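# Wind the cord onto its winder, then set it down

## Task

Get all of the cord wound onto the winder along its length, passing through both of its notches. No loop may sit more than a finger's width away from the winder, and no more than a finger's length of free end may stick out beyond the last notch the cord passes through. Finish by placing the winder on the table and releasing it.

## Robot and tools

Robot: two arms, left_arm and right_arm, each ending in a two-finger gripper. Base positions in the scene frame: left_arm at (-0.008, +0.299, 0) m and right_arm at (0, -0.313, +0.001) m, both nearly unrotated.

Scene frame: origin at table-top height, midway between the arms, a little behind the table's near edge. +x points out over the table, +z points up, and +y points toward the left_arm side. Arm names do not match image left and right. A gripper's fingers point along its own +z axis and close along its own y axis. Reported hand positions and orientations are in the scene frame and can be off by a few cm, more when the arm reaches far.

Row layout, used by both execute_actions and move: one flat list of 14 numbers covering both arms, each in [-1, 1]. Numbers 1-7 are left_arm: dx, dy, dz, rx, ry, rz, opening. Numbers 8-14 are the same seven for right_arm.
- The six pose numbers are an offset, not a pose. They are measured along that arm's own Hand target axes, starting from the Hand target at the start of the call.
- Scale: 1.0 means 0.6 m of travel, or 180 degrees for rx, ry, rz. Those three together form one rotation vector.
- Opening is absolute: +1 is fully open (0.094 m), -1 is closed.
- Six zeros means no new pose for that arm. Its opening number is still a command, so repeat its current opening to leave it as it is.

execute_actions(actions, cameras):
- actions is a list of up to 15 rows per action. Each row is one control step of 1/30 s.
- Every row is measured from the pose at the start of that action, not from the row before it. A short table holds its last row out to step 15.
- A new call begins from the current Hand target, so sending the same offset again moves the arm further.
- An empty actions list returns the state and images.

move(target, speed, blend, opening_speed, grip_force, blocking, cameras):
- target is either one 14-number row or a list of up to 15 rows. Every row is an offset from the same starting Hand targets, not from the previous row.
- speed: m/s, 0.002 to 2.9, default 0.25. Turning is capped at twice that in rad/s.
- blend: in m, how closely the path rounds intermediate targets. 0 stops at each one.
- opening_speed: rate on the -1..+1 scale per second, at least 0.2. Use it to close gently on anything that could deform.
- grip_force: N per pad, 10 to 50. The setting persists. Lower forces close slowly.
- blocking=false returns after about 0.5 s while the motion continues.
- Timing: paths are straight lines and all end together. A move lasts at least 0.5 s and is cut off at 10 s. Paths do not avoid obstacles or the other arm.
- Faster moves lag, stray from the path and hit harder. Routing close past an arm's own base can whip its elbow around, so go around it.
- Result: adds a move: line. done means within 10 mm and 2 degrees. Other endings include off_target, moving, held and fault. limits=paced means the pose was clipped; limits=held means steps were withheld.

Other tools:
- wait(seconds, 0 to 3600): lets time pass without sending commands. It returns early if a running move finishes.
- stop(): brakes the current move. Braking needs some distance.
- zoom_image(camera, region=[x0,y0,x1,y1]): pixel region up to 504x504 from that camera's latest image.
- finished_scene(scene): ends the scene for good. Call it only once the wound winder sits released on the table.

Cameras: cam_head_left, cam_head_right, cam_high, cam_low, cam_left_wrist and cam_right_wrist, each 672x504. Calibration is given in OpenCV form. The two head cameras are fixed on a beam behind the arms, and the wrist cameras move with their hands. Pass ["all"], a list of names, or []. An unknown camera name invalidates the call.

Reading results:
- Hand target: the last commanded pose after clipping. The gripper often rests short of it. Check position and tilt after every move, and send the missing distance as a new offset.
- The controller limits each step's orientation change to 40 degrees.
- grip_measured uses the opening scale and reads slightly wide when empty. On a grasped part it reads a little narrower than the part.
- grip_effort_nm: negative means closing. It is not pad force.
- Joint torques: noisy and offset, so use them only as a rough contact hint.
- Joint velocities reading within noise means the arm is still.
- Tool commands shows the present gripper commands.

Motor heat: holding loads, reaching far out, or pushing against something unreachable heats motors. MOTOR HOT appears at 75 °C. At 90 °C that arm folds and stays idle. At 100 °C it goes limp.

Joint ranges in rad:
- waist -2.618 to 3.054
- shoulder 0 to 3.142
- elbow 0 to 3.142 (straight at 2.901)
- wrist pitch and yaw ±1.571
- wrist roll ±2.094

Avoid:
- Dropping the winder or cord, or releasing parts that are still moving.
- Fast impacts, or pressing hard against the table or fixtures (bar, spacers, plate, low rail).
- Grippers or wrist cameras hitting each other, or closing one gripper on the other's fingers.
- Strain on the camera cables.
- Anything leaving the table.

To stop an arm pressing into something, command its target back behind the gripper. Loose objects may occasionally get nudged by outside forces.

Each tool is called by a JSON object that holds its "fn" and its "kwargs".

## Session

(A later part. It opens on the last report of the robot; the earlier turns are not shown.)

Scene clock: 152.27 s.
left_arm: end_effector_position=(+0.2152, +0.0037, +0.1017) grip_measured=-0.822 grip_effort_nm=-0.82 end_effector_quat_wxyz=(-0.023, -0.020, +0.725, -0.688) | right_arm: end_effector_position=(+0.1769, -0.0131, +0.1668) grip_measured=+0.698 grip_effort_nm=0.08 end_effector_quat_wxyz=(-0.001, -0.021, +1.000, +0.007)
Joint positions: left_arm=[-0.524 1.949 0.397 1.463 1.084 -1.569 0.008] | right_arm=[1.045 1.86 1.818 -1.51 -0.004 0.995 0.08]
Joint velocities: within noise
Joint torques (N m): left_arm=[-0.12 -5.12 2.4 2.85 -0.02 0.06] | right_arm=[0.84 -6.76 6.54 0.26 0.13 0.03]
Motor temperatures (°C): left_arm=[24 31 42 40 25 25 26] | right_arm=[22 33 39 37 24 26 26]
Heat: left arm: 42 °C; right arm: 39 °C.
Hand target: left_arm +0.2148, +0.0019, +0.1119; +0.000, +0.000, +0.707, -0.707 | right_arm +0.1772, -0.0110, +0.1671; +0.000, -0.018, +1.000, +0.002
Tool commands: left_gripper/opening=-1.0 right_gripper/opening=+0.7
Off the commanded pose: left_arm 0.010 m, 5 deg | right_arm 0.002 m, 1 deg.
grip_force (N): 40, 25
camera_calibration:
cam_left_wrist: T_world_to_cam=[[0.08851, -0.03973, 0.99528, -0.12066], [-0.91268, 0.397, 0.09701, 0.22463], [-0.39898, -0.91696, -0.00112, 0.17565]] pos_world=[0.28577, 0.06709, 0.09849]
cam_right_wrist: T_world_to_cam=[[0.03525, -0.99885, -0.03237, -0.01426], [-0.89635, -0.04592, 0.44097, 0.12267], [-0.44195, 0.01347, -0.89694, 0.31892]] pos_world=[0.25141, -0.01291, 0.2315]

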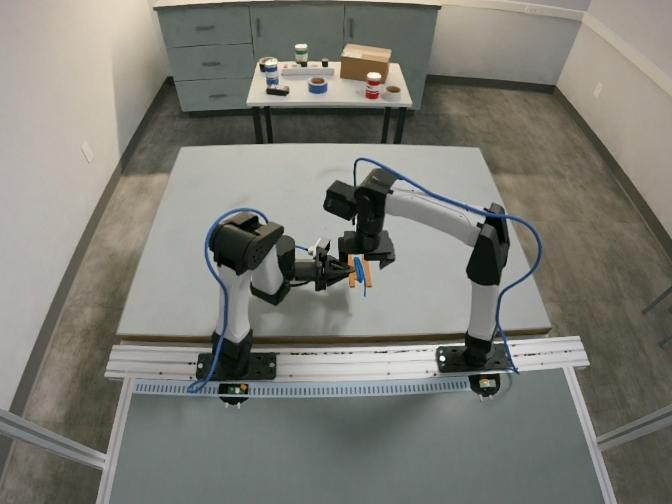

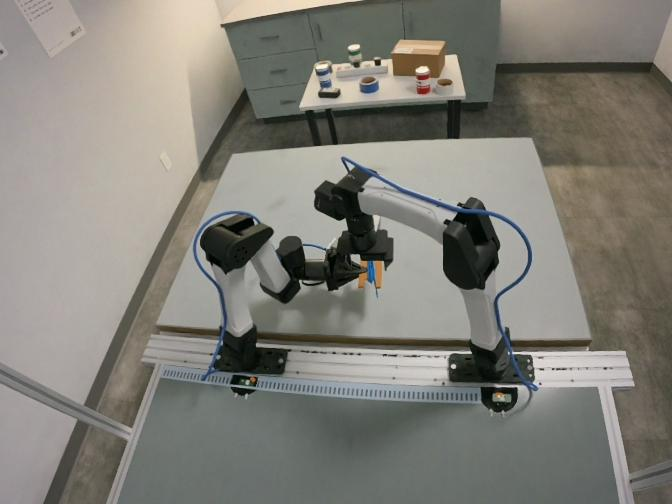

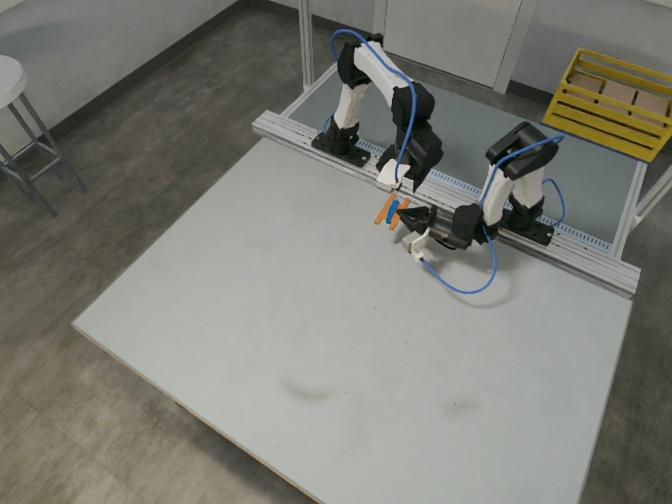

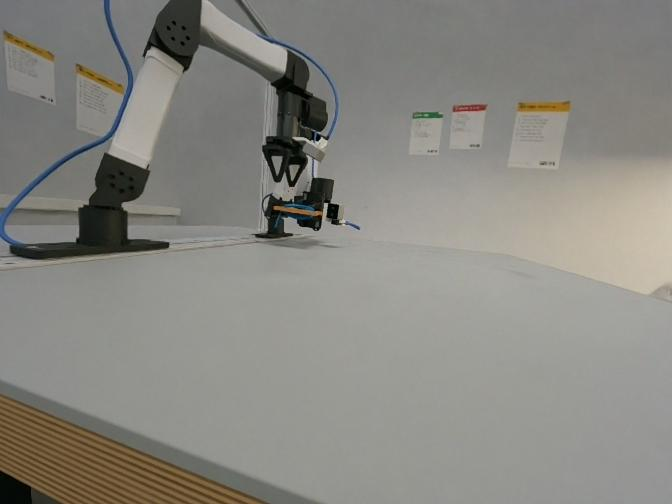

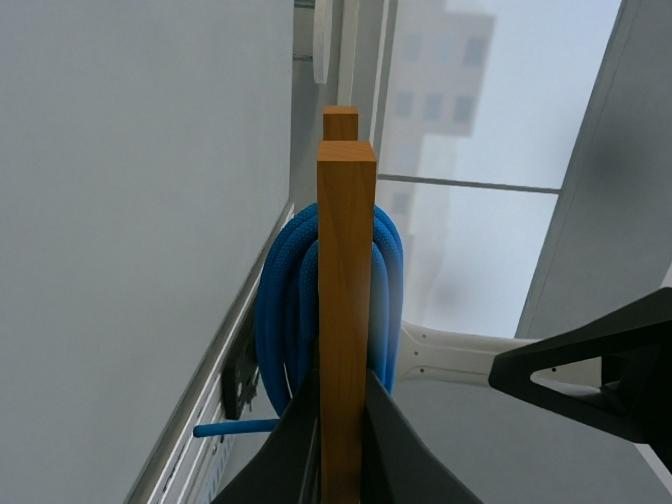

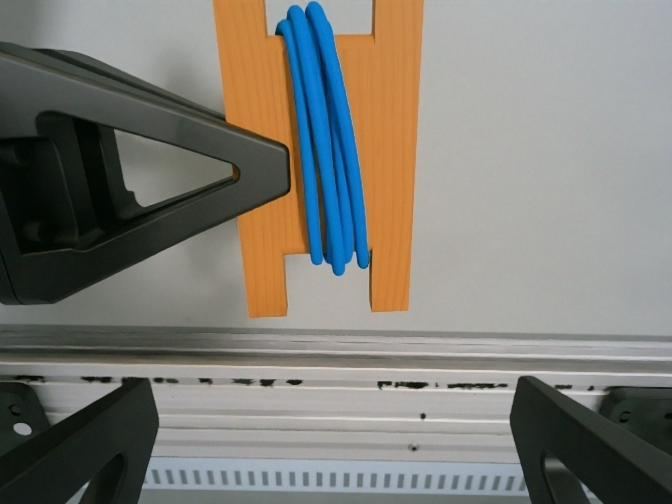

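{"fn": "move", "kwargs": {"target": [0,0,0,0,0,0,-1.0, 0,0.0033,0.1150,0,0,0,0.7], "speed": 0.15, "cameras": ["cam_right_wrist","cam_low"], "grip_force": [40, 25]}}

Scene clock: 154.73 s.
left_arm: end_effector_position=(+0.2152, +0.0037, +0.1017) grip_measured=-0.822 grip_effort_nm=-0.82 end_effector_quat_wxyz=(-0.023, -0.020, +0.725, -0.688) | right_arm: end_effector_position=(+0.1784, -0.0100, +0.1032) grip_measured=+0.698 grip_effort_nm=0.08 end_effector_quat_wxyz=(-0.001, -0.020, +1.000, +0.006)
Joint positions: left_arm=[-0.524 1.949 0.397 1.463 1.083 -1.569 0.008] | right_arm=[1.045 1.86 1.565 -1.26 -0.004 0.997 0.08]
Joint torques (N m): left_arm=[-0.12 -5.12 2.33 2.85 -0.07 0.05] | right_arm=[1.14 -7.68 4.4 0.51 0.12 0.09]
Heat: left arm: 42 °C; right arm: 39 °C.
Hand target: left_arm +0.2148, +0.0019, +0.1119; +0.000, +0.000, +0.707, -0.707 | right_arm +0.1772, -0.0087, +0.0981; +0.000, -0.018, +1.000, +0.002
Off the commanded pose: left_arm 0.010 m, 5 deg | right_arm 0.005 m, 1 deg.
joint sent to its limit (left arm) — joint 4 (wrist pitch), upper limit. The joint targets still meet the commanded pose.
grip_force (N): 40, 25
move: done
cam_right_wrist: T_world_to_cam=[[0.03329, -0.999, -0.02973, -0.01323], [-0.8957, -0.04302, 0.44257, 0.15185], [-0.4434, 0.01189, -0.89624, 0.26264]] pos_world=[0.25291, -0.00981, 0.16779]
Images, in order (width x height): cam_low 672x504, cam_right_wrist 672x504.

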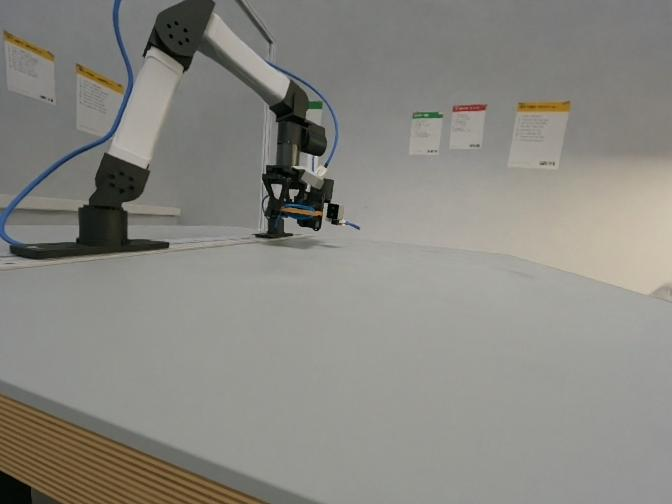

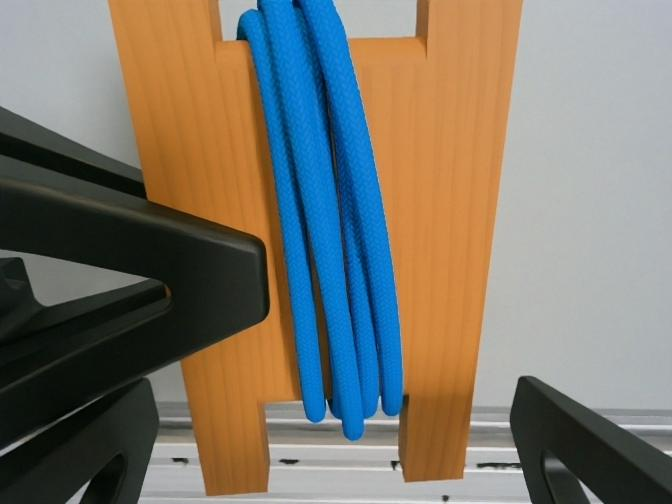

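{"fn": "zoom_image", "kwargs": {"camera": "cam_low", "region": [230, 130, 370, 250]}}

Scaled by 3.600 from the camera's image (finer frame: 960x720).

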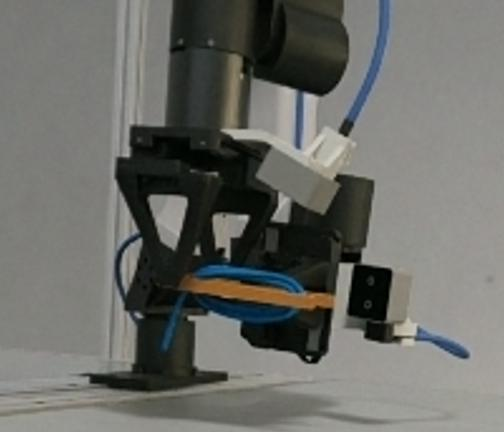

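{"fn": "move", "kwargs": {"target": [0,0,0,0,0,0,-1.0, 0,0,0.0133,0,0,0,0.7], "speed": 0.1, "cameras": ["cam_right_wrist","cam_low"]}}

{"fn": "zoom_image", "kwargs": {"camera": "cam_low", "region": [230, 130, 370, 250]}}

Scene clock: 156.40 s.
left_arm: end_effector_position=(+0.2160, +0.0037, +0.1016) grip_measured=-0.822 grip_effort_nm=-0.82 end_effector_quat_wxyz=(-0.022, -0.022, +0.725, -0.688) | right_arm: end_effector_position=(+0.1768, -0.0113, +0.0961) grip_measured=+0.698 grip_effort_nm=0.08 end_effector_quat_wxyz=(-0.003, -0.021, +1.000, +0.004)
Joint positions: left_arm=[-0.524 1.949 0.397 1.463 1.079 -1.569 0.008] | right_arm=[1.047 1.86 1.537 -1.237 -0.004 0.997 0.08]
Joint torques (N m): left_arm=[-0.09 -5.07 2.37 2.86 0 0.07] | right_arm=[0.8 -7.17 4.31 0.56 0.11 0.08]
Heat: left arm: 42 °C; right arm: 39 °C.
Hand target: left_arm +0.2148, +0.0019, +0.1119; +0.000, +0.000, +0.707, -0.707 | right_arm +0.1773, -0.0086, +0.0901; +0.001, -0.018, +1.000, +0.002
Off the commanded pose: left_arm 0.010 m, 5 deg | right_arm 0.007 m, 1 deg.
joint sent to its limit (left arm) — joint 4 (wrist pitch), upper limit. The joint targets still meet the commanded pose.
grip_force (N): 40, 25
move: done
cam_right_wrist: T_world_to_cam=[[0.03518, -0.99906, -0.02533, -0.01537], [-0.89443, -0.04278, 0.44516, 0.15316], [-0.44583, 0.007, -0.89509, 0.2559]] pos_world=[0.25161, -0.01059, 0.16048]
Images, in order (width x height): cam_low 672x504, cam_right_wrist 672x504.

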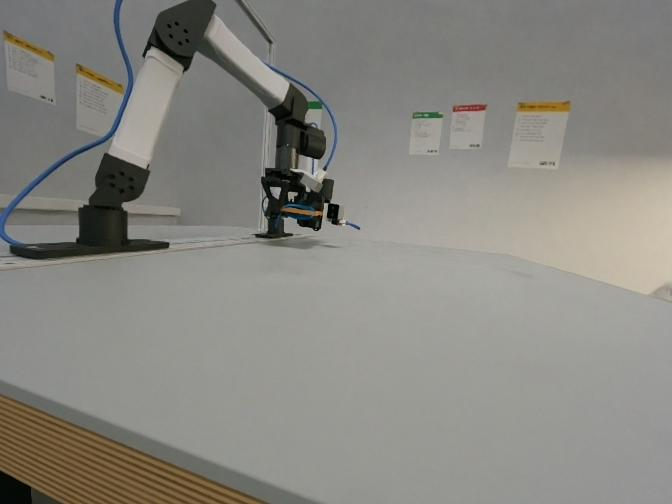

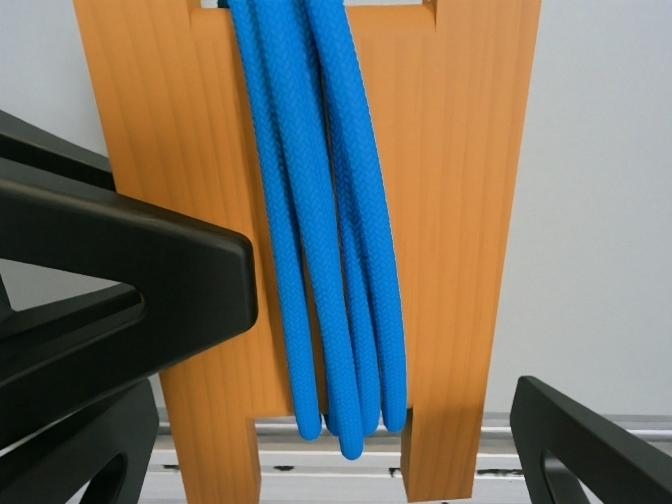

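Scaled by 3.600 from the camera's image (finer frame: 960x720).

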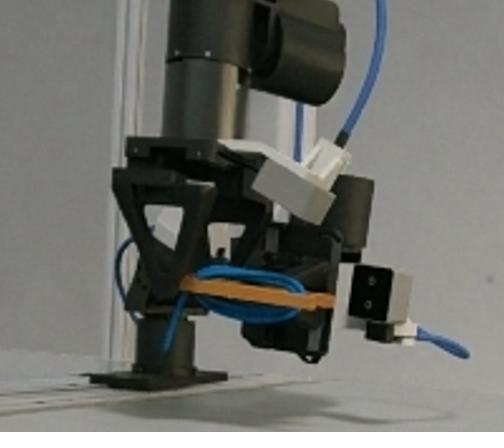

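{"fn": "move", "kwargs": {"target": [0,0,0,0,0,0,-1.0, 0,0,0,0,0,0,0.0], "opening_speed": 0.5, "grip_force": [40, 20], "cameras": ["cam_right_wrist"]}}

Scene clock: 158.80 s.
left_arm: end_effector_position=(+0.2160, +0.0037, +0.1016) grip_measured=-0.822 grip_effort_nm=-0.82 end_effector_quat_wxyz=(-0.022, -0.022, +0.725, -0.688) | right_arm: end_effector_position=(+0.1783, -0.0097, +0.0961) grip_measured=+0.192 grip_effort_nm=-0.48 end_effector_quat_wxyz=(+0.001, -0.021, +1.000, +0.007)
Joint positions: left_arm=[-0.524 1.949 0.397 1.463 1.079 -1.569 0.008] | right_arm=[1.047 1.86 1.537 -1.228 -0.001 0.997 0.056]
Joint torques (N m): left_arm=[-0.06 -5.08 2.39 2.86 0.03 0.07] | right_arm=[0.92 -7.19 4.33 0.51 0.12 0.03]
Heat: left arm: 42 °C; right arm: 39 °C.
Hand target: left_arm +0.2147, +0.0019, +0.1119; +0.000, +0.000, +0.707, -0.707 | right_arm +0.1772, -0.0086, +0.0901; +0.000, -0.018, +1.000, +0.002
Off the commanded pose: left_arm 0.010 m, 5 deg | right_arm 0.006 m, 1 deg.
joint sent to its limit (left arm) — joint 4 (wrist pitch), upper limit. The joint targets still meet the commanded pose.
grip_force (N): 40, 20
move: done
cam_right_wrist: T_world_to_cam=[[0.0349, -0.99891, -0.03087, -0.01324], [-0.89735, -0.04492, 0.43903, 0.15561], [-0.43994, 0.01238, -0.89794, 0.25573]] pos_world=[0.2526, -0.00941, 0.1609]

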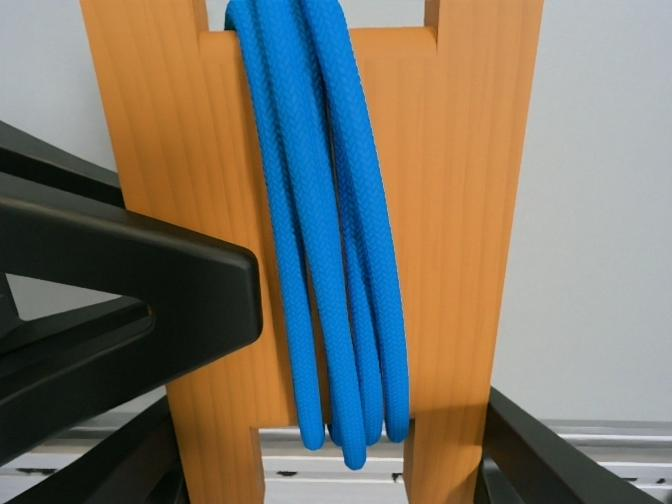

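{"fn": "move", "kwargs": {"target": [[0,0,0,0,0,0,-0.2, 0,0,0,0,0,0,0.0],[0,0.005,-0.2,0,0,0,-0.2, 0,0,0,0,0,0,0.0]], "speed": [0.1, 0.2], "opening_speed": 0.6, "grip_force": [40, 35], "cameras": ["cam_right_wrist", "cam_left_wrist", "cam_low"]}}

{"fn": "zoom_image", "kwargs": {"camera": "cam_low", "region": [230, 130, 370, 250]}}

Scene clock: 162.83 s.
left_arm: end_effector_position=(+0.2141, +0.1198, +0.1008) grip_measured=-0.202 grip_effort_nm=0.14 end_effector_quat_wxyz=(-0.025, -0.024, +0.711, -0.702) | right_arm: end_effector_position=(+0.1779, -0.0088, +0.0961) grip_measured=+0.181 grip_effort_nm=-0.77 end_effector_quat_wxyz=(+0.001, -0.022, +1.000, +0.008)
Joint positions: left_arm=[-0.053 1.914 0.271 1.459 1.552 -1.471 0.037] | right_arm=[1.049 1.86 1.537 -1.226 -0.001 0.997 0.055]
Joint torques (N m): left_arm=[1.2 -7.53 2.03 1.87 0.18 0.29] | right_arm=[0.72 -7.25 4.15 0.47 0.11 0.07]
Heat: left arm: 41 °C; right arm: 38 °C.
Hand target: left_arm +0.2148, +0.1219, +0.1090; +0.000, +0.000, +0.707, -0.707 | right_arm +0.1772, -0.0085, +0.0901; +0.000, -0.018, +1.000, +0.002
Off the commanded pose: left_arm 0.008 m, 4 deg | right_arm 0.006 m, 1 deg.
grip_force (N): 40, 35
move: off_target (left_arm)
cam_left_wrist: T_world_to_cam=[[0.09662, -0.00153, 0.99532, -0.1214], [-0.91368, 0.39649, 0.08931, 0.17876], [-0.39478, -0.91804, 0.03691, 0.27714]] pos_world=[0.28447, 0.18337, 0.09464]
cam_right_wrist: T_world_to_cam=[[0.03716, -0.99877, -0.03289, -0.01256], [-0.89773, -0.04782, 0.43794, 0.1554], [-0.43897, 0.01326, -0.8984, 0.25543]] pos_world=[0.2521, -0.0085, 0.16101]
Images, in order (width x height): cam_low 672x504, cam_left_wrist 672x504, cam_right_wrist 672x504.

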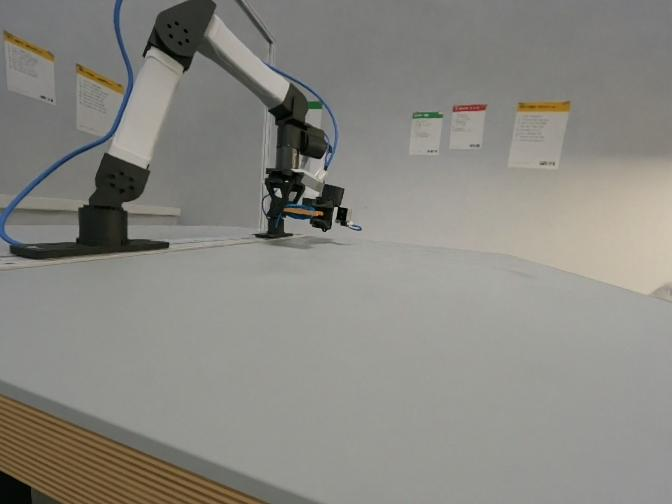

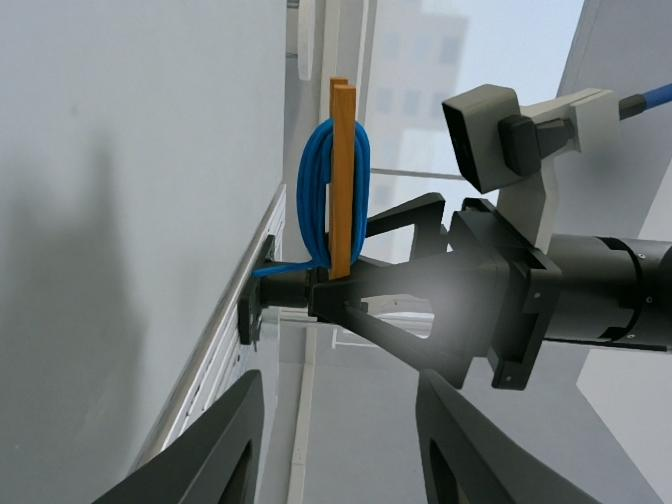

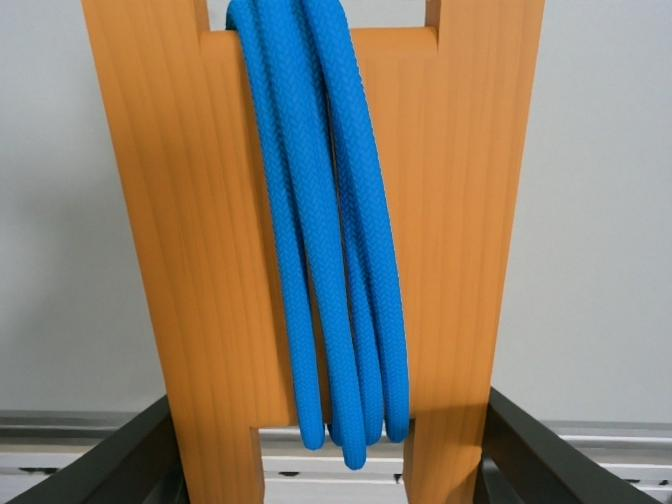

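Scaled by 3.600 from the camera's image (finer frame: 960x720).

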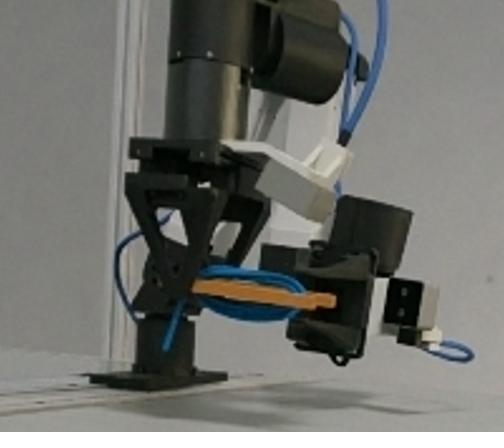

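{"fn": "move", "kwargs": {"target": [0,0,0,0,0,0,-0.2, 0,0,0.081,0,0,0,0.0], "speed": 0.12, "cameras": ["cam_left_wrist", "cam_low"]}}

{"fn": "zoom_image", "kwargs": {"camera": "cam_low", "region": [230, 130, 370, 250]}}

Scene clock: 164.63 s.
left_arm: end_effector_position=(+0.2141, +0.1199, +0.1011) grip_measured=-0.202 grip_effort_nm=0.14 end_effector_quat_wxyz=(-0.024, -0.023, +0.711, -0.702) | right_arm: end_effector_position=(+0.1780, -0.0081, +0.0485) grip_measured=+0.181 grip_effort_nm=-0.77 end_effector_quat_wxyz=(+0.001, -0.022, +1.000, +0.008)
Joint positions: left_arm=[-0.052 1.913 0.271 1.459 1.552 -1.47 0.037] | right_arm=[1.049 1.895 1.39 -1.045 -0.001 0.997 0.055]
Joint torques (N m): left_arm=[1.2 -7.53 2.03 1.85 0.22 0.31] | right_arm=[0.62 -7.36 4.03 0.5 0.13 0.06]
Heat: left arm: 41 °C; right arm: 38 °C.
Hand target: left_arm +0.2148, +0.1219, +0.1090; +0.000, +0.000, +0.707, -0.707 | right_arm +0.1773, -0.0082, +0.0416; +0.001, -0.018, +1.000, +0.003
Off the commanded pose: left_arm 0.008 m, 4 deg | right_arm 0.007 m, 1 deg.
grip_force (N): 40, 35
move: done
cam_left_wrist: T_world_to_cam=[[0.0943, -0.00133, 0.99554, -0.12118], [-0.91373, 0.39688, 0.08708, 0.17879], [-0.39523, -0.91787, 0.03621, 0.27726]] pos_world=[0.28437, 0.18337, 0.09504]
Images, in order (width x height): cam_low 672x504, cam_left_wrist 672x504.

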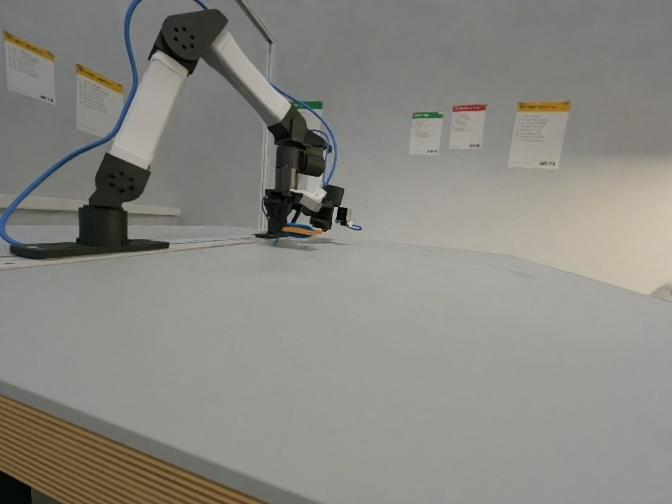

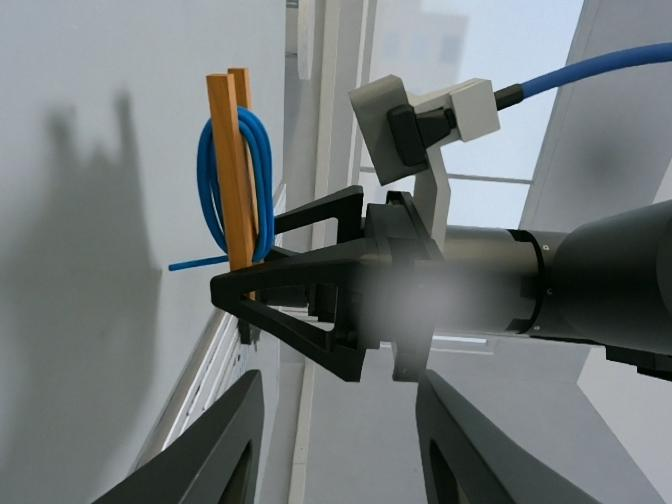

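Scaled by 3.600 from the camera's image (finer frame: 960x720).

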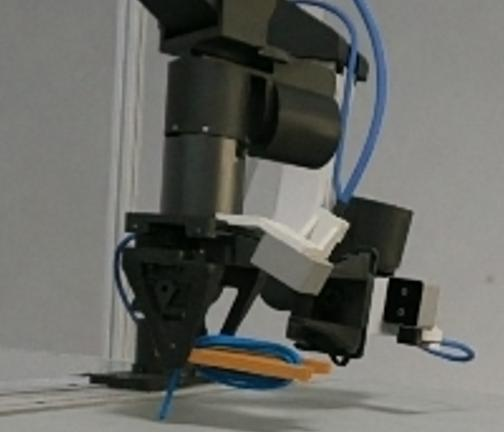

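{"fn": "move", "kwargs": {"target": [0,0,0,0,0,0,-0.2, 0,0,0.038,0,-0.0333,0,0.0], "speed": 0.1, "cameras": ["cam_left_wrist", "cam_low"]}}

{"fn": "zoom_image", "kwargs": {"camera": "cam_low", "region": [230, 150, 370, 270]}}

{"fn": "zoom_image", "kwargs": {"camera": "cam_left_wrist", "region": [80, 40, 330, 340]}}

Scene clock: 166.87 s.
left_arm: end_effector_position=(+0.2141, +0.1199, +0.1011) grip_measured=-0.202 grip_effort_nm=0.14 end_effector_quat_wxyz=(-0.024, -0.023, +0.711, -0.702) | right_arm: end_effector_position=(+0.1774, -0.0088, +0.0203) grip_measured=+0.181 grip_effort_nm=-0.77 end_effector_quat_wxyz=(+0.047, -0.021, +0.999, +0.003)
Joint positions: left_arm=[-0.052 1.913 0.271 1.459 1.552 -1.47 0.037] | right_arm=[1.091 1.895 1.268 -0.887 0.084 1.039 0.055]
Joint torques (N m): left_arm=[1.22 -7.51 2 1.84 0.22 0.29] | right_arm=[0.83 -8.47 4.12 0.53 0.24 0.05]
Heat: left arm: 41 °C; right arm: 38 °C.
Hand target: left_arm +0.2148, +0.1219, +0.1090; +0.000, +0.000, +0.707, -0.707 | right_arm +0.1772, -0.0082, +0.0188; +0.053, -0.018, +0.998, +0.003
Off the commanded pose: left_arm 0.008 m, 4 deg | right_arm 0.002 m, 1 deg.
grip_force (N): 40, 35
move: done
cam_left_wrist: T_world_to_cam=[[0.0943, -0.00133, 0.99554, -0.12118], [-0.91373, 0.39688, 0.08708, 0.17879], [-0.39523, -0.91787, 0.03621, 0.27726]] pos_world=[0.28437, 0.18337, 0.09504]
Images, in order (width x height): cam_low 672x504, cam_left_wrist 672x504.

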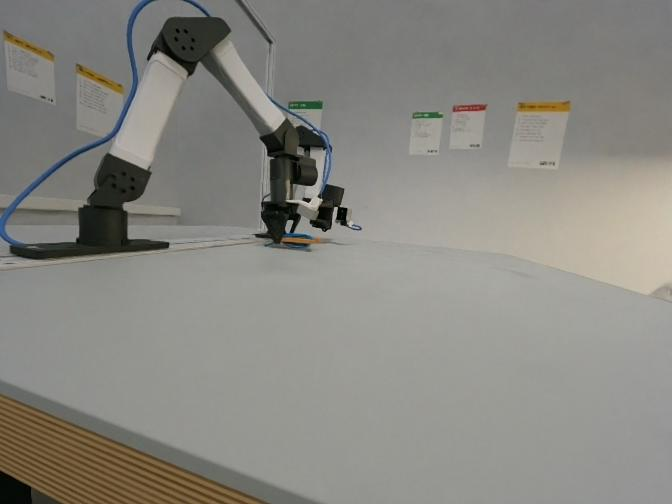

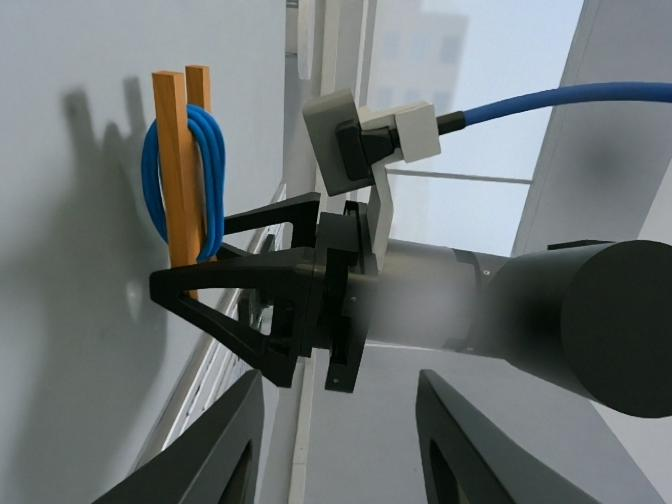

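Scaled by 3.600 from the camera's image (finer frame: 960x720).

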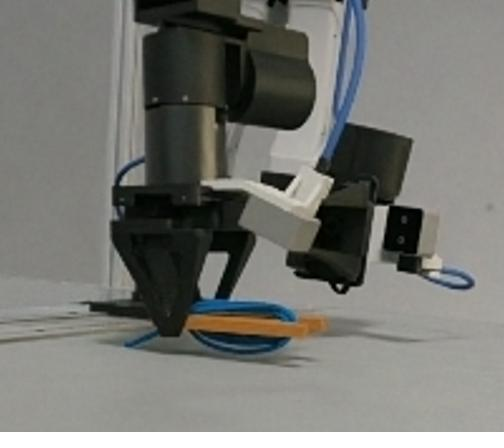

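Scaled by 1.680 from the camera's image (finer frame: 960x720).

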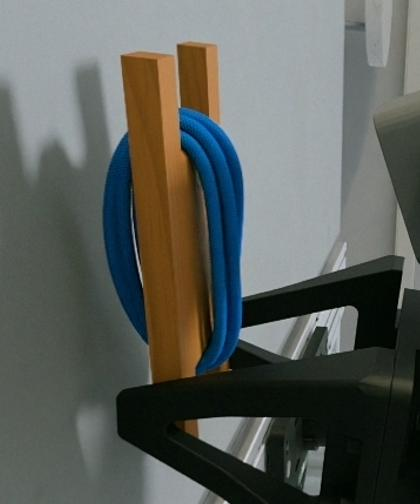

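{"fn": "move", "kwargs": {"target": [0,0,0,0,0,0,-0.2, 0,0,0.0115,0,0,0,0.0], "speed": 0.05, "cameras": ["cam_left_wrist", "cam_low"]}}

{"fn": "zoom_image", "kwargs": {"camera": "cam_low", "region": [230, 150, 370, 270]}}

{"fn": "zoom_image", "kwargs": {"camera": "cam_left_wrist", "region": [80, 40, 330, 340]}}

Scene clock: 168.07 s.
left_arm: end_effector_position=(+0.2141, +0.1199, +0.1011) grip_measured=-0.202 grip_effort_nm=0.14 end_effector_quat_wxyz=(-0.024, -0.023, +0.711, -0.702) | right_arm: end_effector_position=(+0.1782, -0.0074, +0.0173) grip_measured=+0.181 grip_effort_nm=-0.77 end_effector_quat_wxyz=(+0.050, -0.021, +0.999, +0.008)
Joint positions: left_arm=[-0.052 1.913 0.271 1.459 1.552 -1.47 0.037] | right_arm=[1.091 1.895 1.254 -0.861 0.085 1.039 0.055]
Joint torques (N m): left_arm=[1.21 -7.51 2.07 1.85 0.21 0.3] | right_arm=[0.77 -7.28 4 0.59 0.19 0.06]
Heat: left arm: 41 °C; right arm: 38 °C.
Hand target: left_arm +0.2148, +0.1219, +0.1090; +0.000, +0.000, +0.707, -0.707 | right_arm +0.1779, -0.0081, +0.0119; +0.053, -0.018, +0.998, +0.003
Off the commanded pose: left_arm 0.008 m, 4 deg | right_arm 0.005 m, 1 deg.
grip_force (N): 40, 35
move: done
cam_left_wrist: T_world_to_cam=[[0.0943, -0.00133, 0.99554, -0.12118], [-0.91373, 0.39688, 0.08708, 0.17879], [-0.39523, -0.91787, 0.03621, 0.27726]] pos_world=[0.28437, 0.18337, 0.09504]
Images, in order (width x height): cam_low 672x504, cam_left_wrist 672x504.

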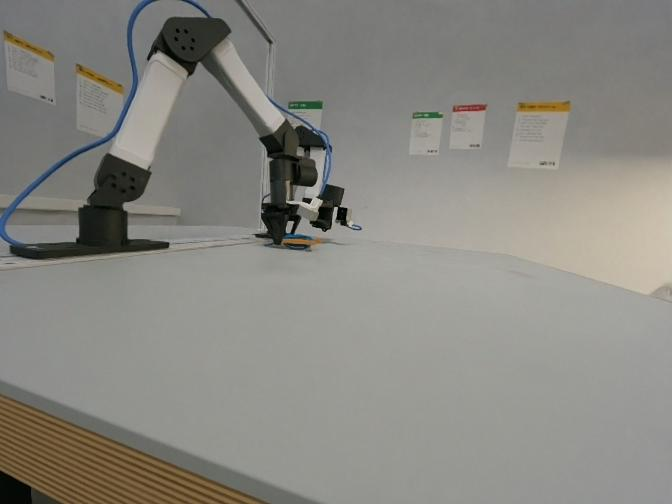

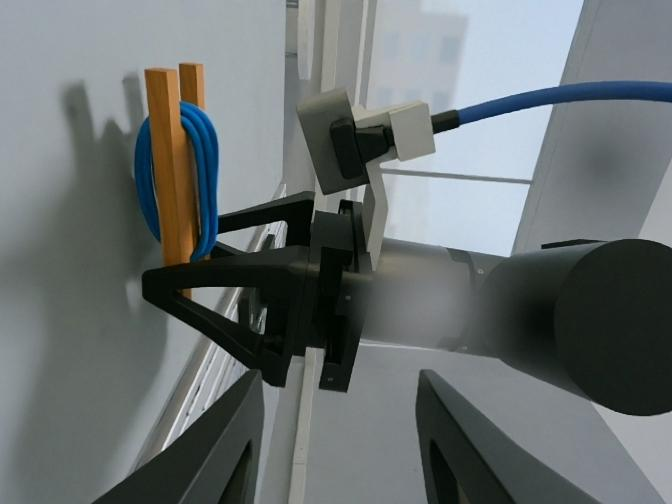

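Scaled by 3.600 from the camera's image (finer frame: 960x720).

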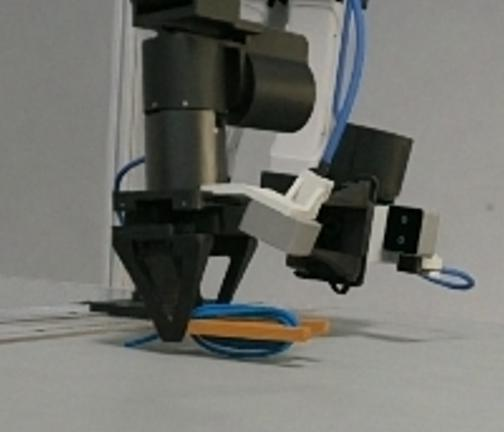

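Scaled by 1.680 from the camera's image (finer frame: 960x720).

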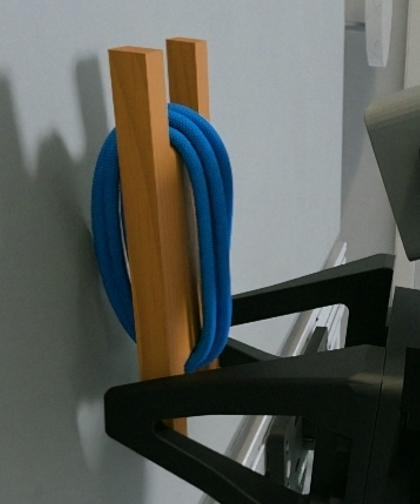

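{"fn": "move", "kwargs": {"target": [0,0,0,0,0,0,-0.2, 0,0,0.008,0,0,0,0.0], "speed": 0.04, "cameras": ["cam_left_wrist", "cam_low"]}}

{"fn": "zoom_image", "kwargs": {"camera": "cam_low", "region": [230, 150, 370, 270]}}

{"fn": "zoom_image", "kwargs": {"camera": "cam_left_wrist", "region": [80, 40, 330, 340]}}

Scene clock: 169.13 s.
left_arm: end_effector_position=(+0.2141, +0.1199, +0.1011) grip_measured=-0.202 grip_effort_nm=0.14 end_effector_quat_wxyz=(-0.024, -0.023, +0.711, -0.702) | right_arm: end_effector_position=(+0.1784, -0.0070, +0.0138) grip_measured=+0.181 grip_effort_nm=-0.77 end_effector_quat_wxyz=(+0.051, -0.021, +0.998, +0.010)
Joint positions: left_arm=[-0.052 1.913 0.271 1.459 1.552 -1.47 0.037] | right_arm=[1.091 1.899 1.245 -0.844 0.085 1.039 0.055]
Joint torques (N m): left_arm=[1.2 -7.53 2.07 1.85 0.22 0.3] | right_arm=[0.5 -6.74 4.07 0.62 0.23 0.05]
Heat: left arm: 41 °C; right arm: 37 °C.
Hand target: left_arm +0.2148, +0.1219, +0.1090; +0.000, +0.000, +0.707, -0.707 | right_arm +0.1784, -0.0081, +0.0071; +0.053, -0.018, +0.998, +0.003
Off the commanded pose: left_arm 0.008 m, 4 deg | right_arm 0.007 m, 1 deg.
grip_force (N): 40, 35
move: done
cam_left_wrist: T_world_to_cam=[[0.0943, -0.00133, 0.99554, -0.12118], [-0.91373, 0.39688, 0.08708, 0.17879], [-0.39523, -0.91787, 0.03621, 0.27726]] pos_world=[0.28437, 0.18337, 0.09504]
Images, in order (width x height): cam_low 672x504, cam_left_wrist 672x504.

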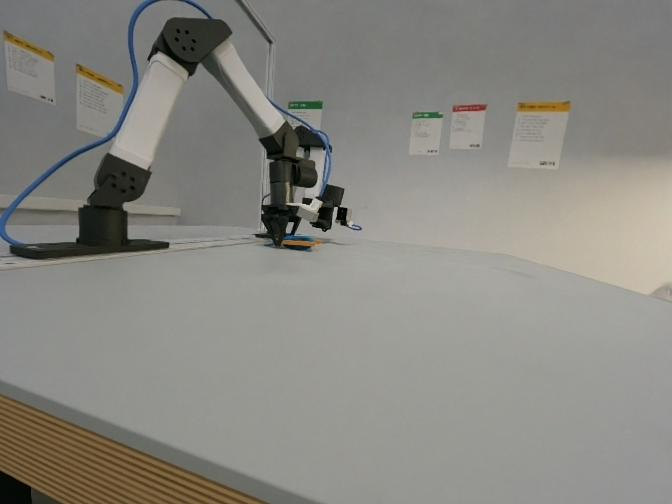

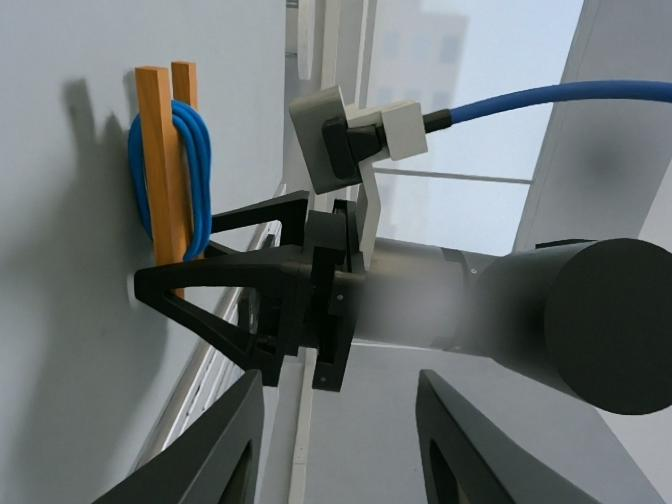

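Scaled by 3.600 from the camera's image (finer frame: 960x720).

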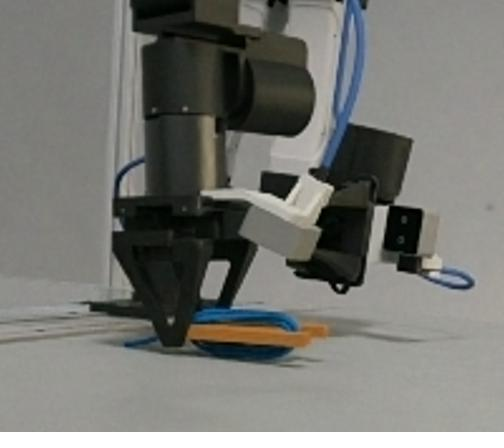

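Scaled by 1.680 from the camera's image (finer frame: 960x720).

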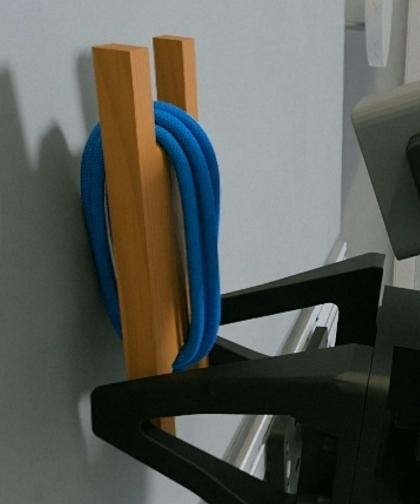

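{"fn": "move", "kwargs": {"target": [0,0,0,0,0,0,-0.2, 0,0,0,0,0,0,0.45], "opening_speed": 0.3, "cameras": ["cam_left_wrist", "cam_low", "cam_right_wrist"]}}

{"fn": "zoom_image", "kwargs": {"camera": "cam_low", "region": [230, 150, 370, 270]}}

{"fn": "zoom_image", "kwargs": {"camera": "cam_left_wrist", "region": [80, 40, 330, 340]}}

Scene clock: 171.37 s.
left_arm: end_effector_position=(+0.2141, +0.1199, +0.1011) grip_measured=-0.202 grip_effort_nm=0.14 end_effector_quat_wxyz=(-0.024, -0.023, +0.711, -0.702) | right_arm: end_effector_position=(+0.1789, -0.0067, +0.0139) grip_measured=+0.447 grip_effort_nm=0.07 end_effector_quat_wxyz=(+0.052, -0.021, +0.998, +0.010)
Joint positions: left_arm=[-0.052 1.913 0.271 1.459 1.552 -1.47 0.037] | right_arm=[1.091 1.899 1.245 -0.842 0.086 1.039 0.068]
Joint torques (N m): left_arm=[1.16 -7.54 2.03 1.84 0.22 0.31] | right_arm=[0.69 -7.05 4.05 0.61 0.25 0.04]
Heat: left arm: 41 °C; right arm: 37 °C.
Hand target: left_arm +0.2148, +0.1219, +0.1090; +0.000, +0.000, +0.707, -0.707 | right_arm +0.1785, -0.0081, +0.0071; +0.053, -0.018, +0.998, +0.003
Off the commanded pose: left_arm 0.008 m, 4 deg | right_arm 0.007 m, 1 deg.
grip_force (N): 40, 35
move: done
cam_left_wrist: T_world_to_cam=[[0.0943, -0.00133, 0.99554, -0.12118], [-0.91373, 0.39688, 0.08708, 0.17879], [-0.39523, -0.91787, 0.03621, 0.27726]] pos_world=[0.28437, 0.18337, 0.09504]
cam_right_wrist: T_world_to_cam=[[0.0376, -0.99864, -0.03617, -0.01326], [-0.93753, -0.04778, 0.3446, 0.20084], [-0.34586, 0.02096, -0.93805, 0.16595]] pos_world=[0.24618, -0.00713, 0.08599]
Images, in order (width x height): cam_low 672x504, cam_left_wrist 672x504, cam_right_wrist 672x504.

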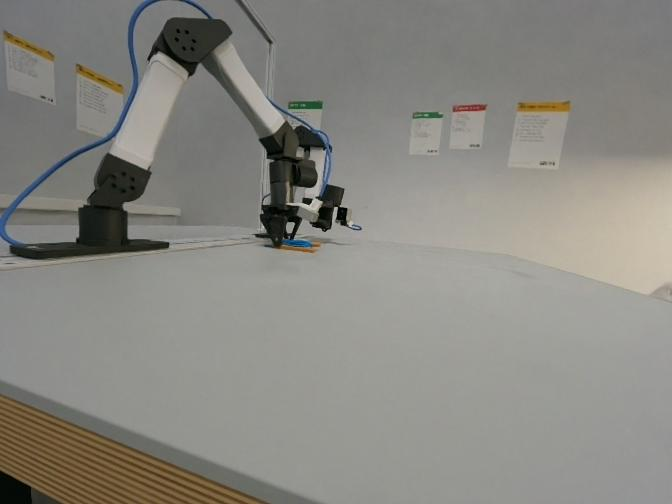

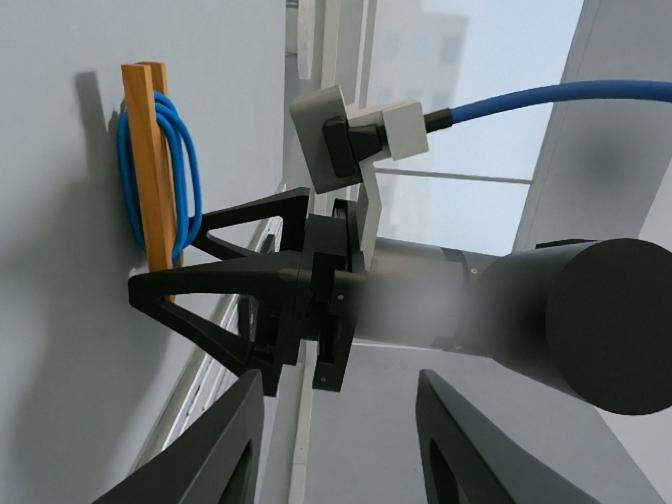

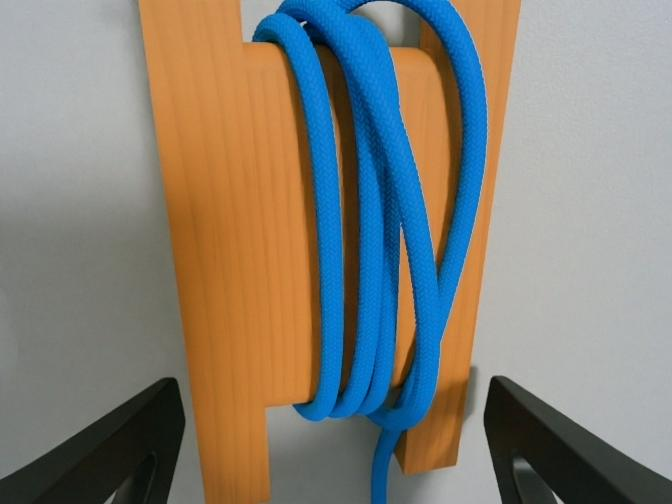

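Scaled by 3.600 from the camera's image (finer frame: 960x720).

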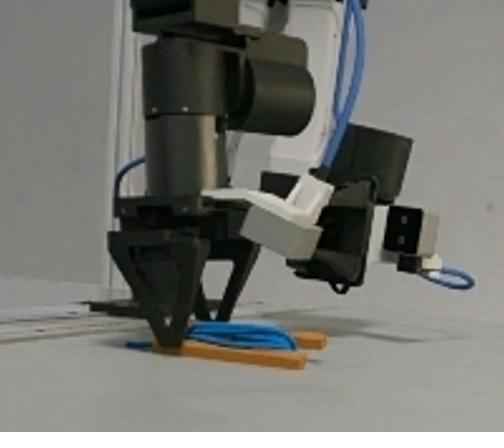

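Scaled by 1.680 from the camera's image (finer frame: 960x720).

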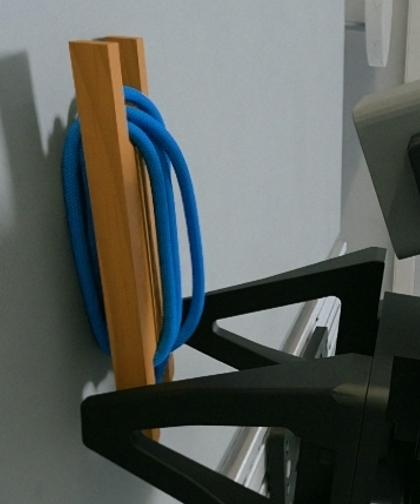

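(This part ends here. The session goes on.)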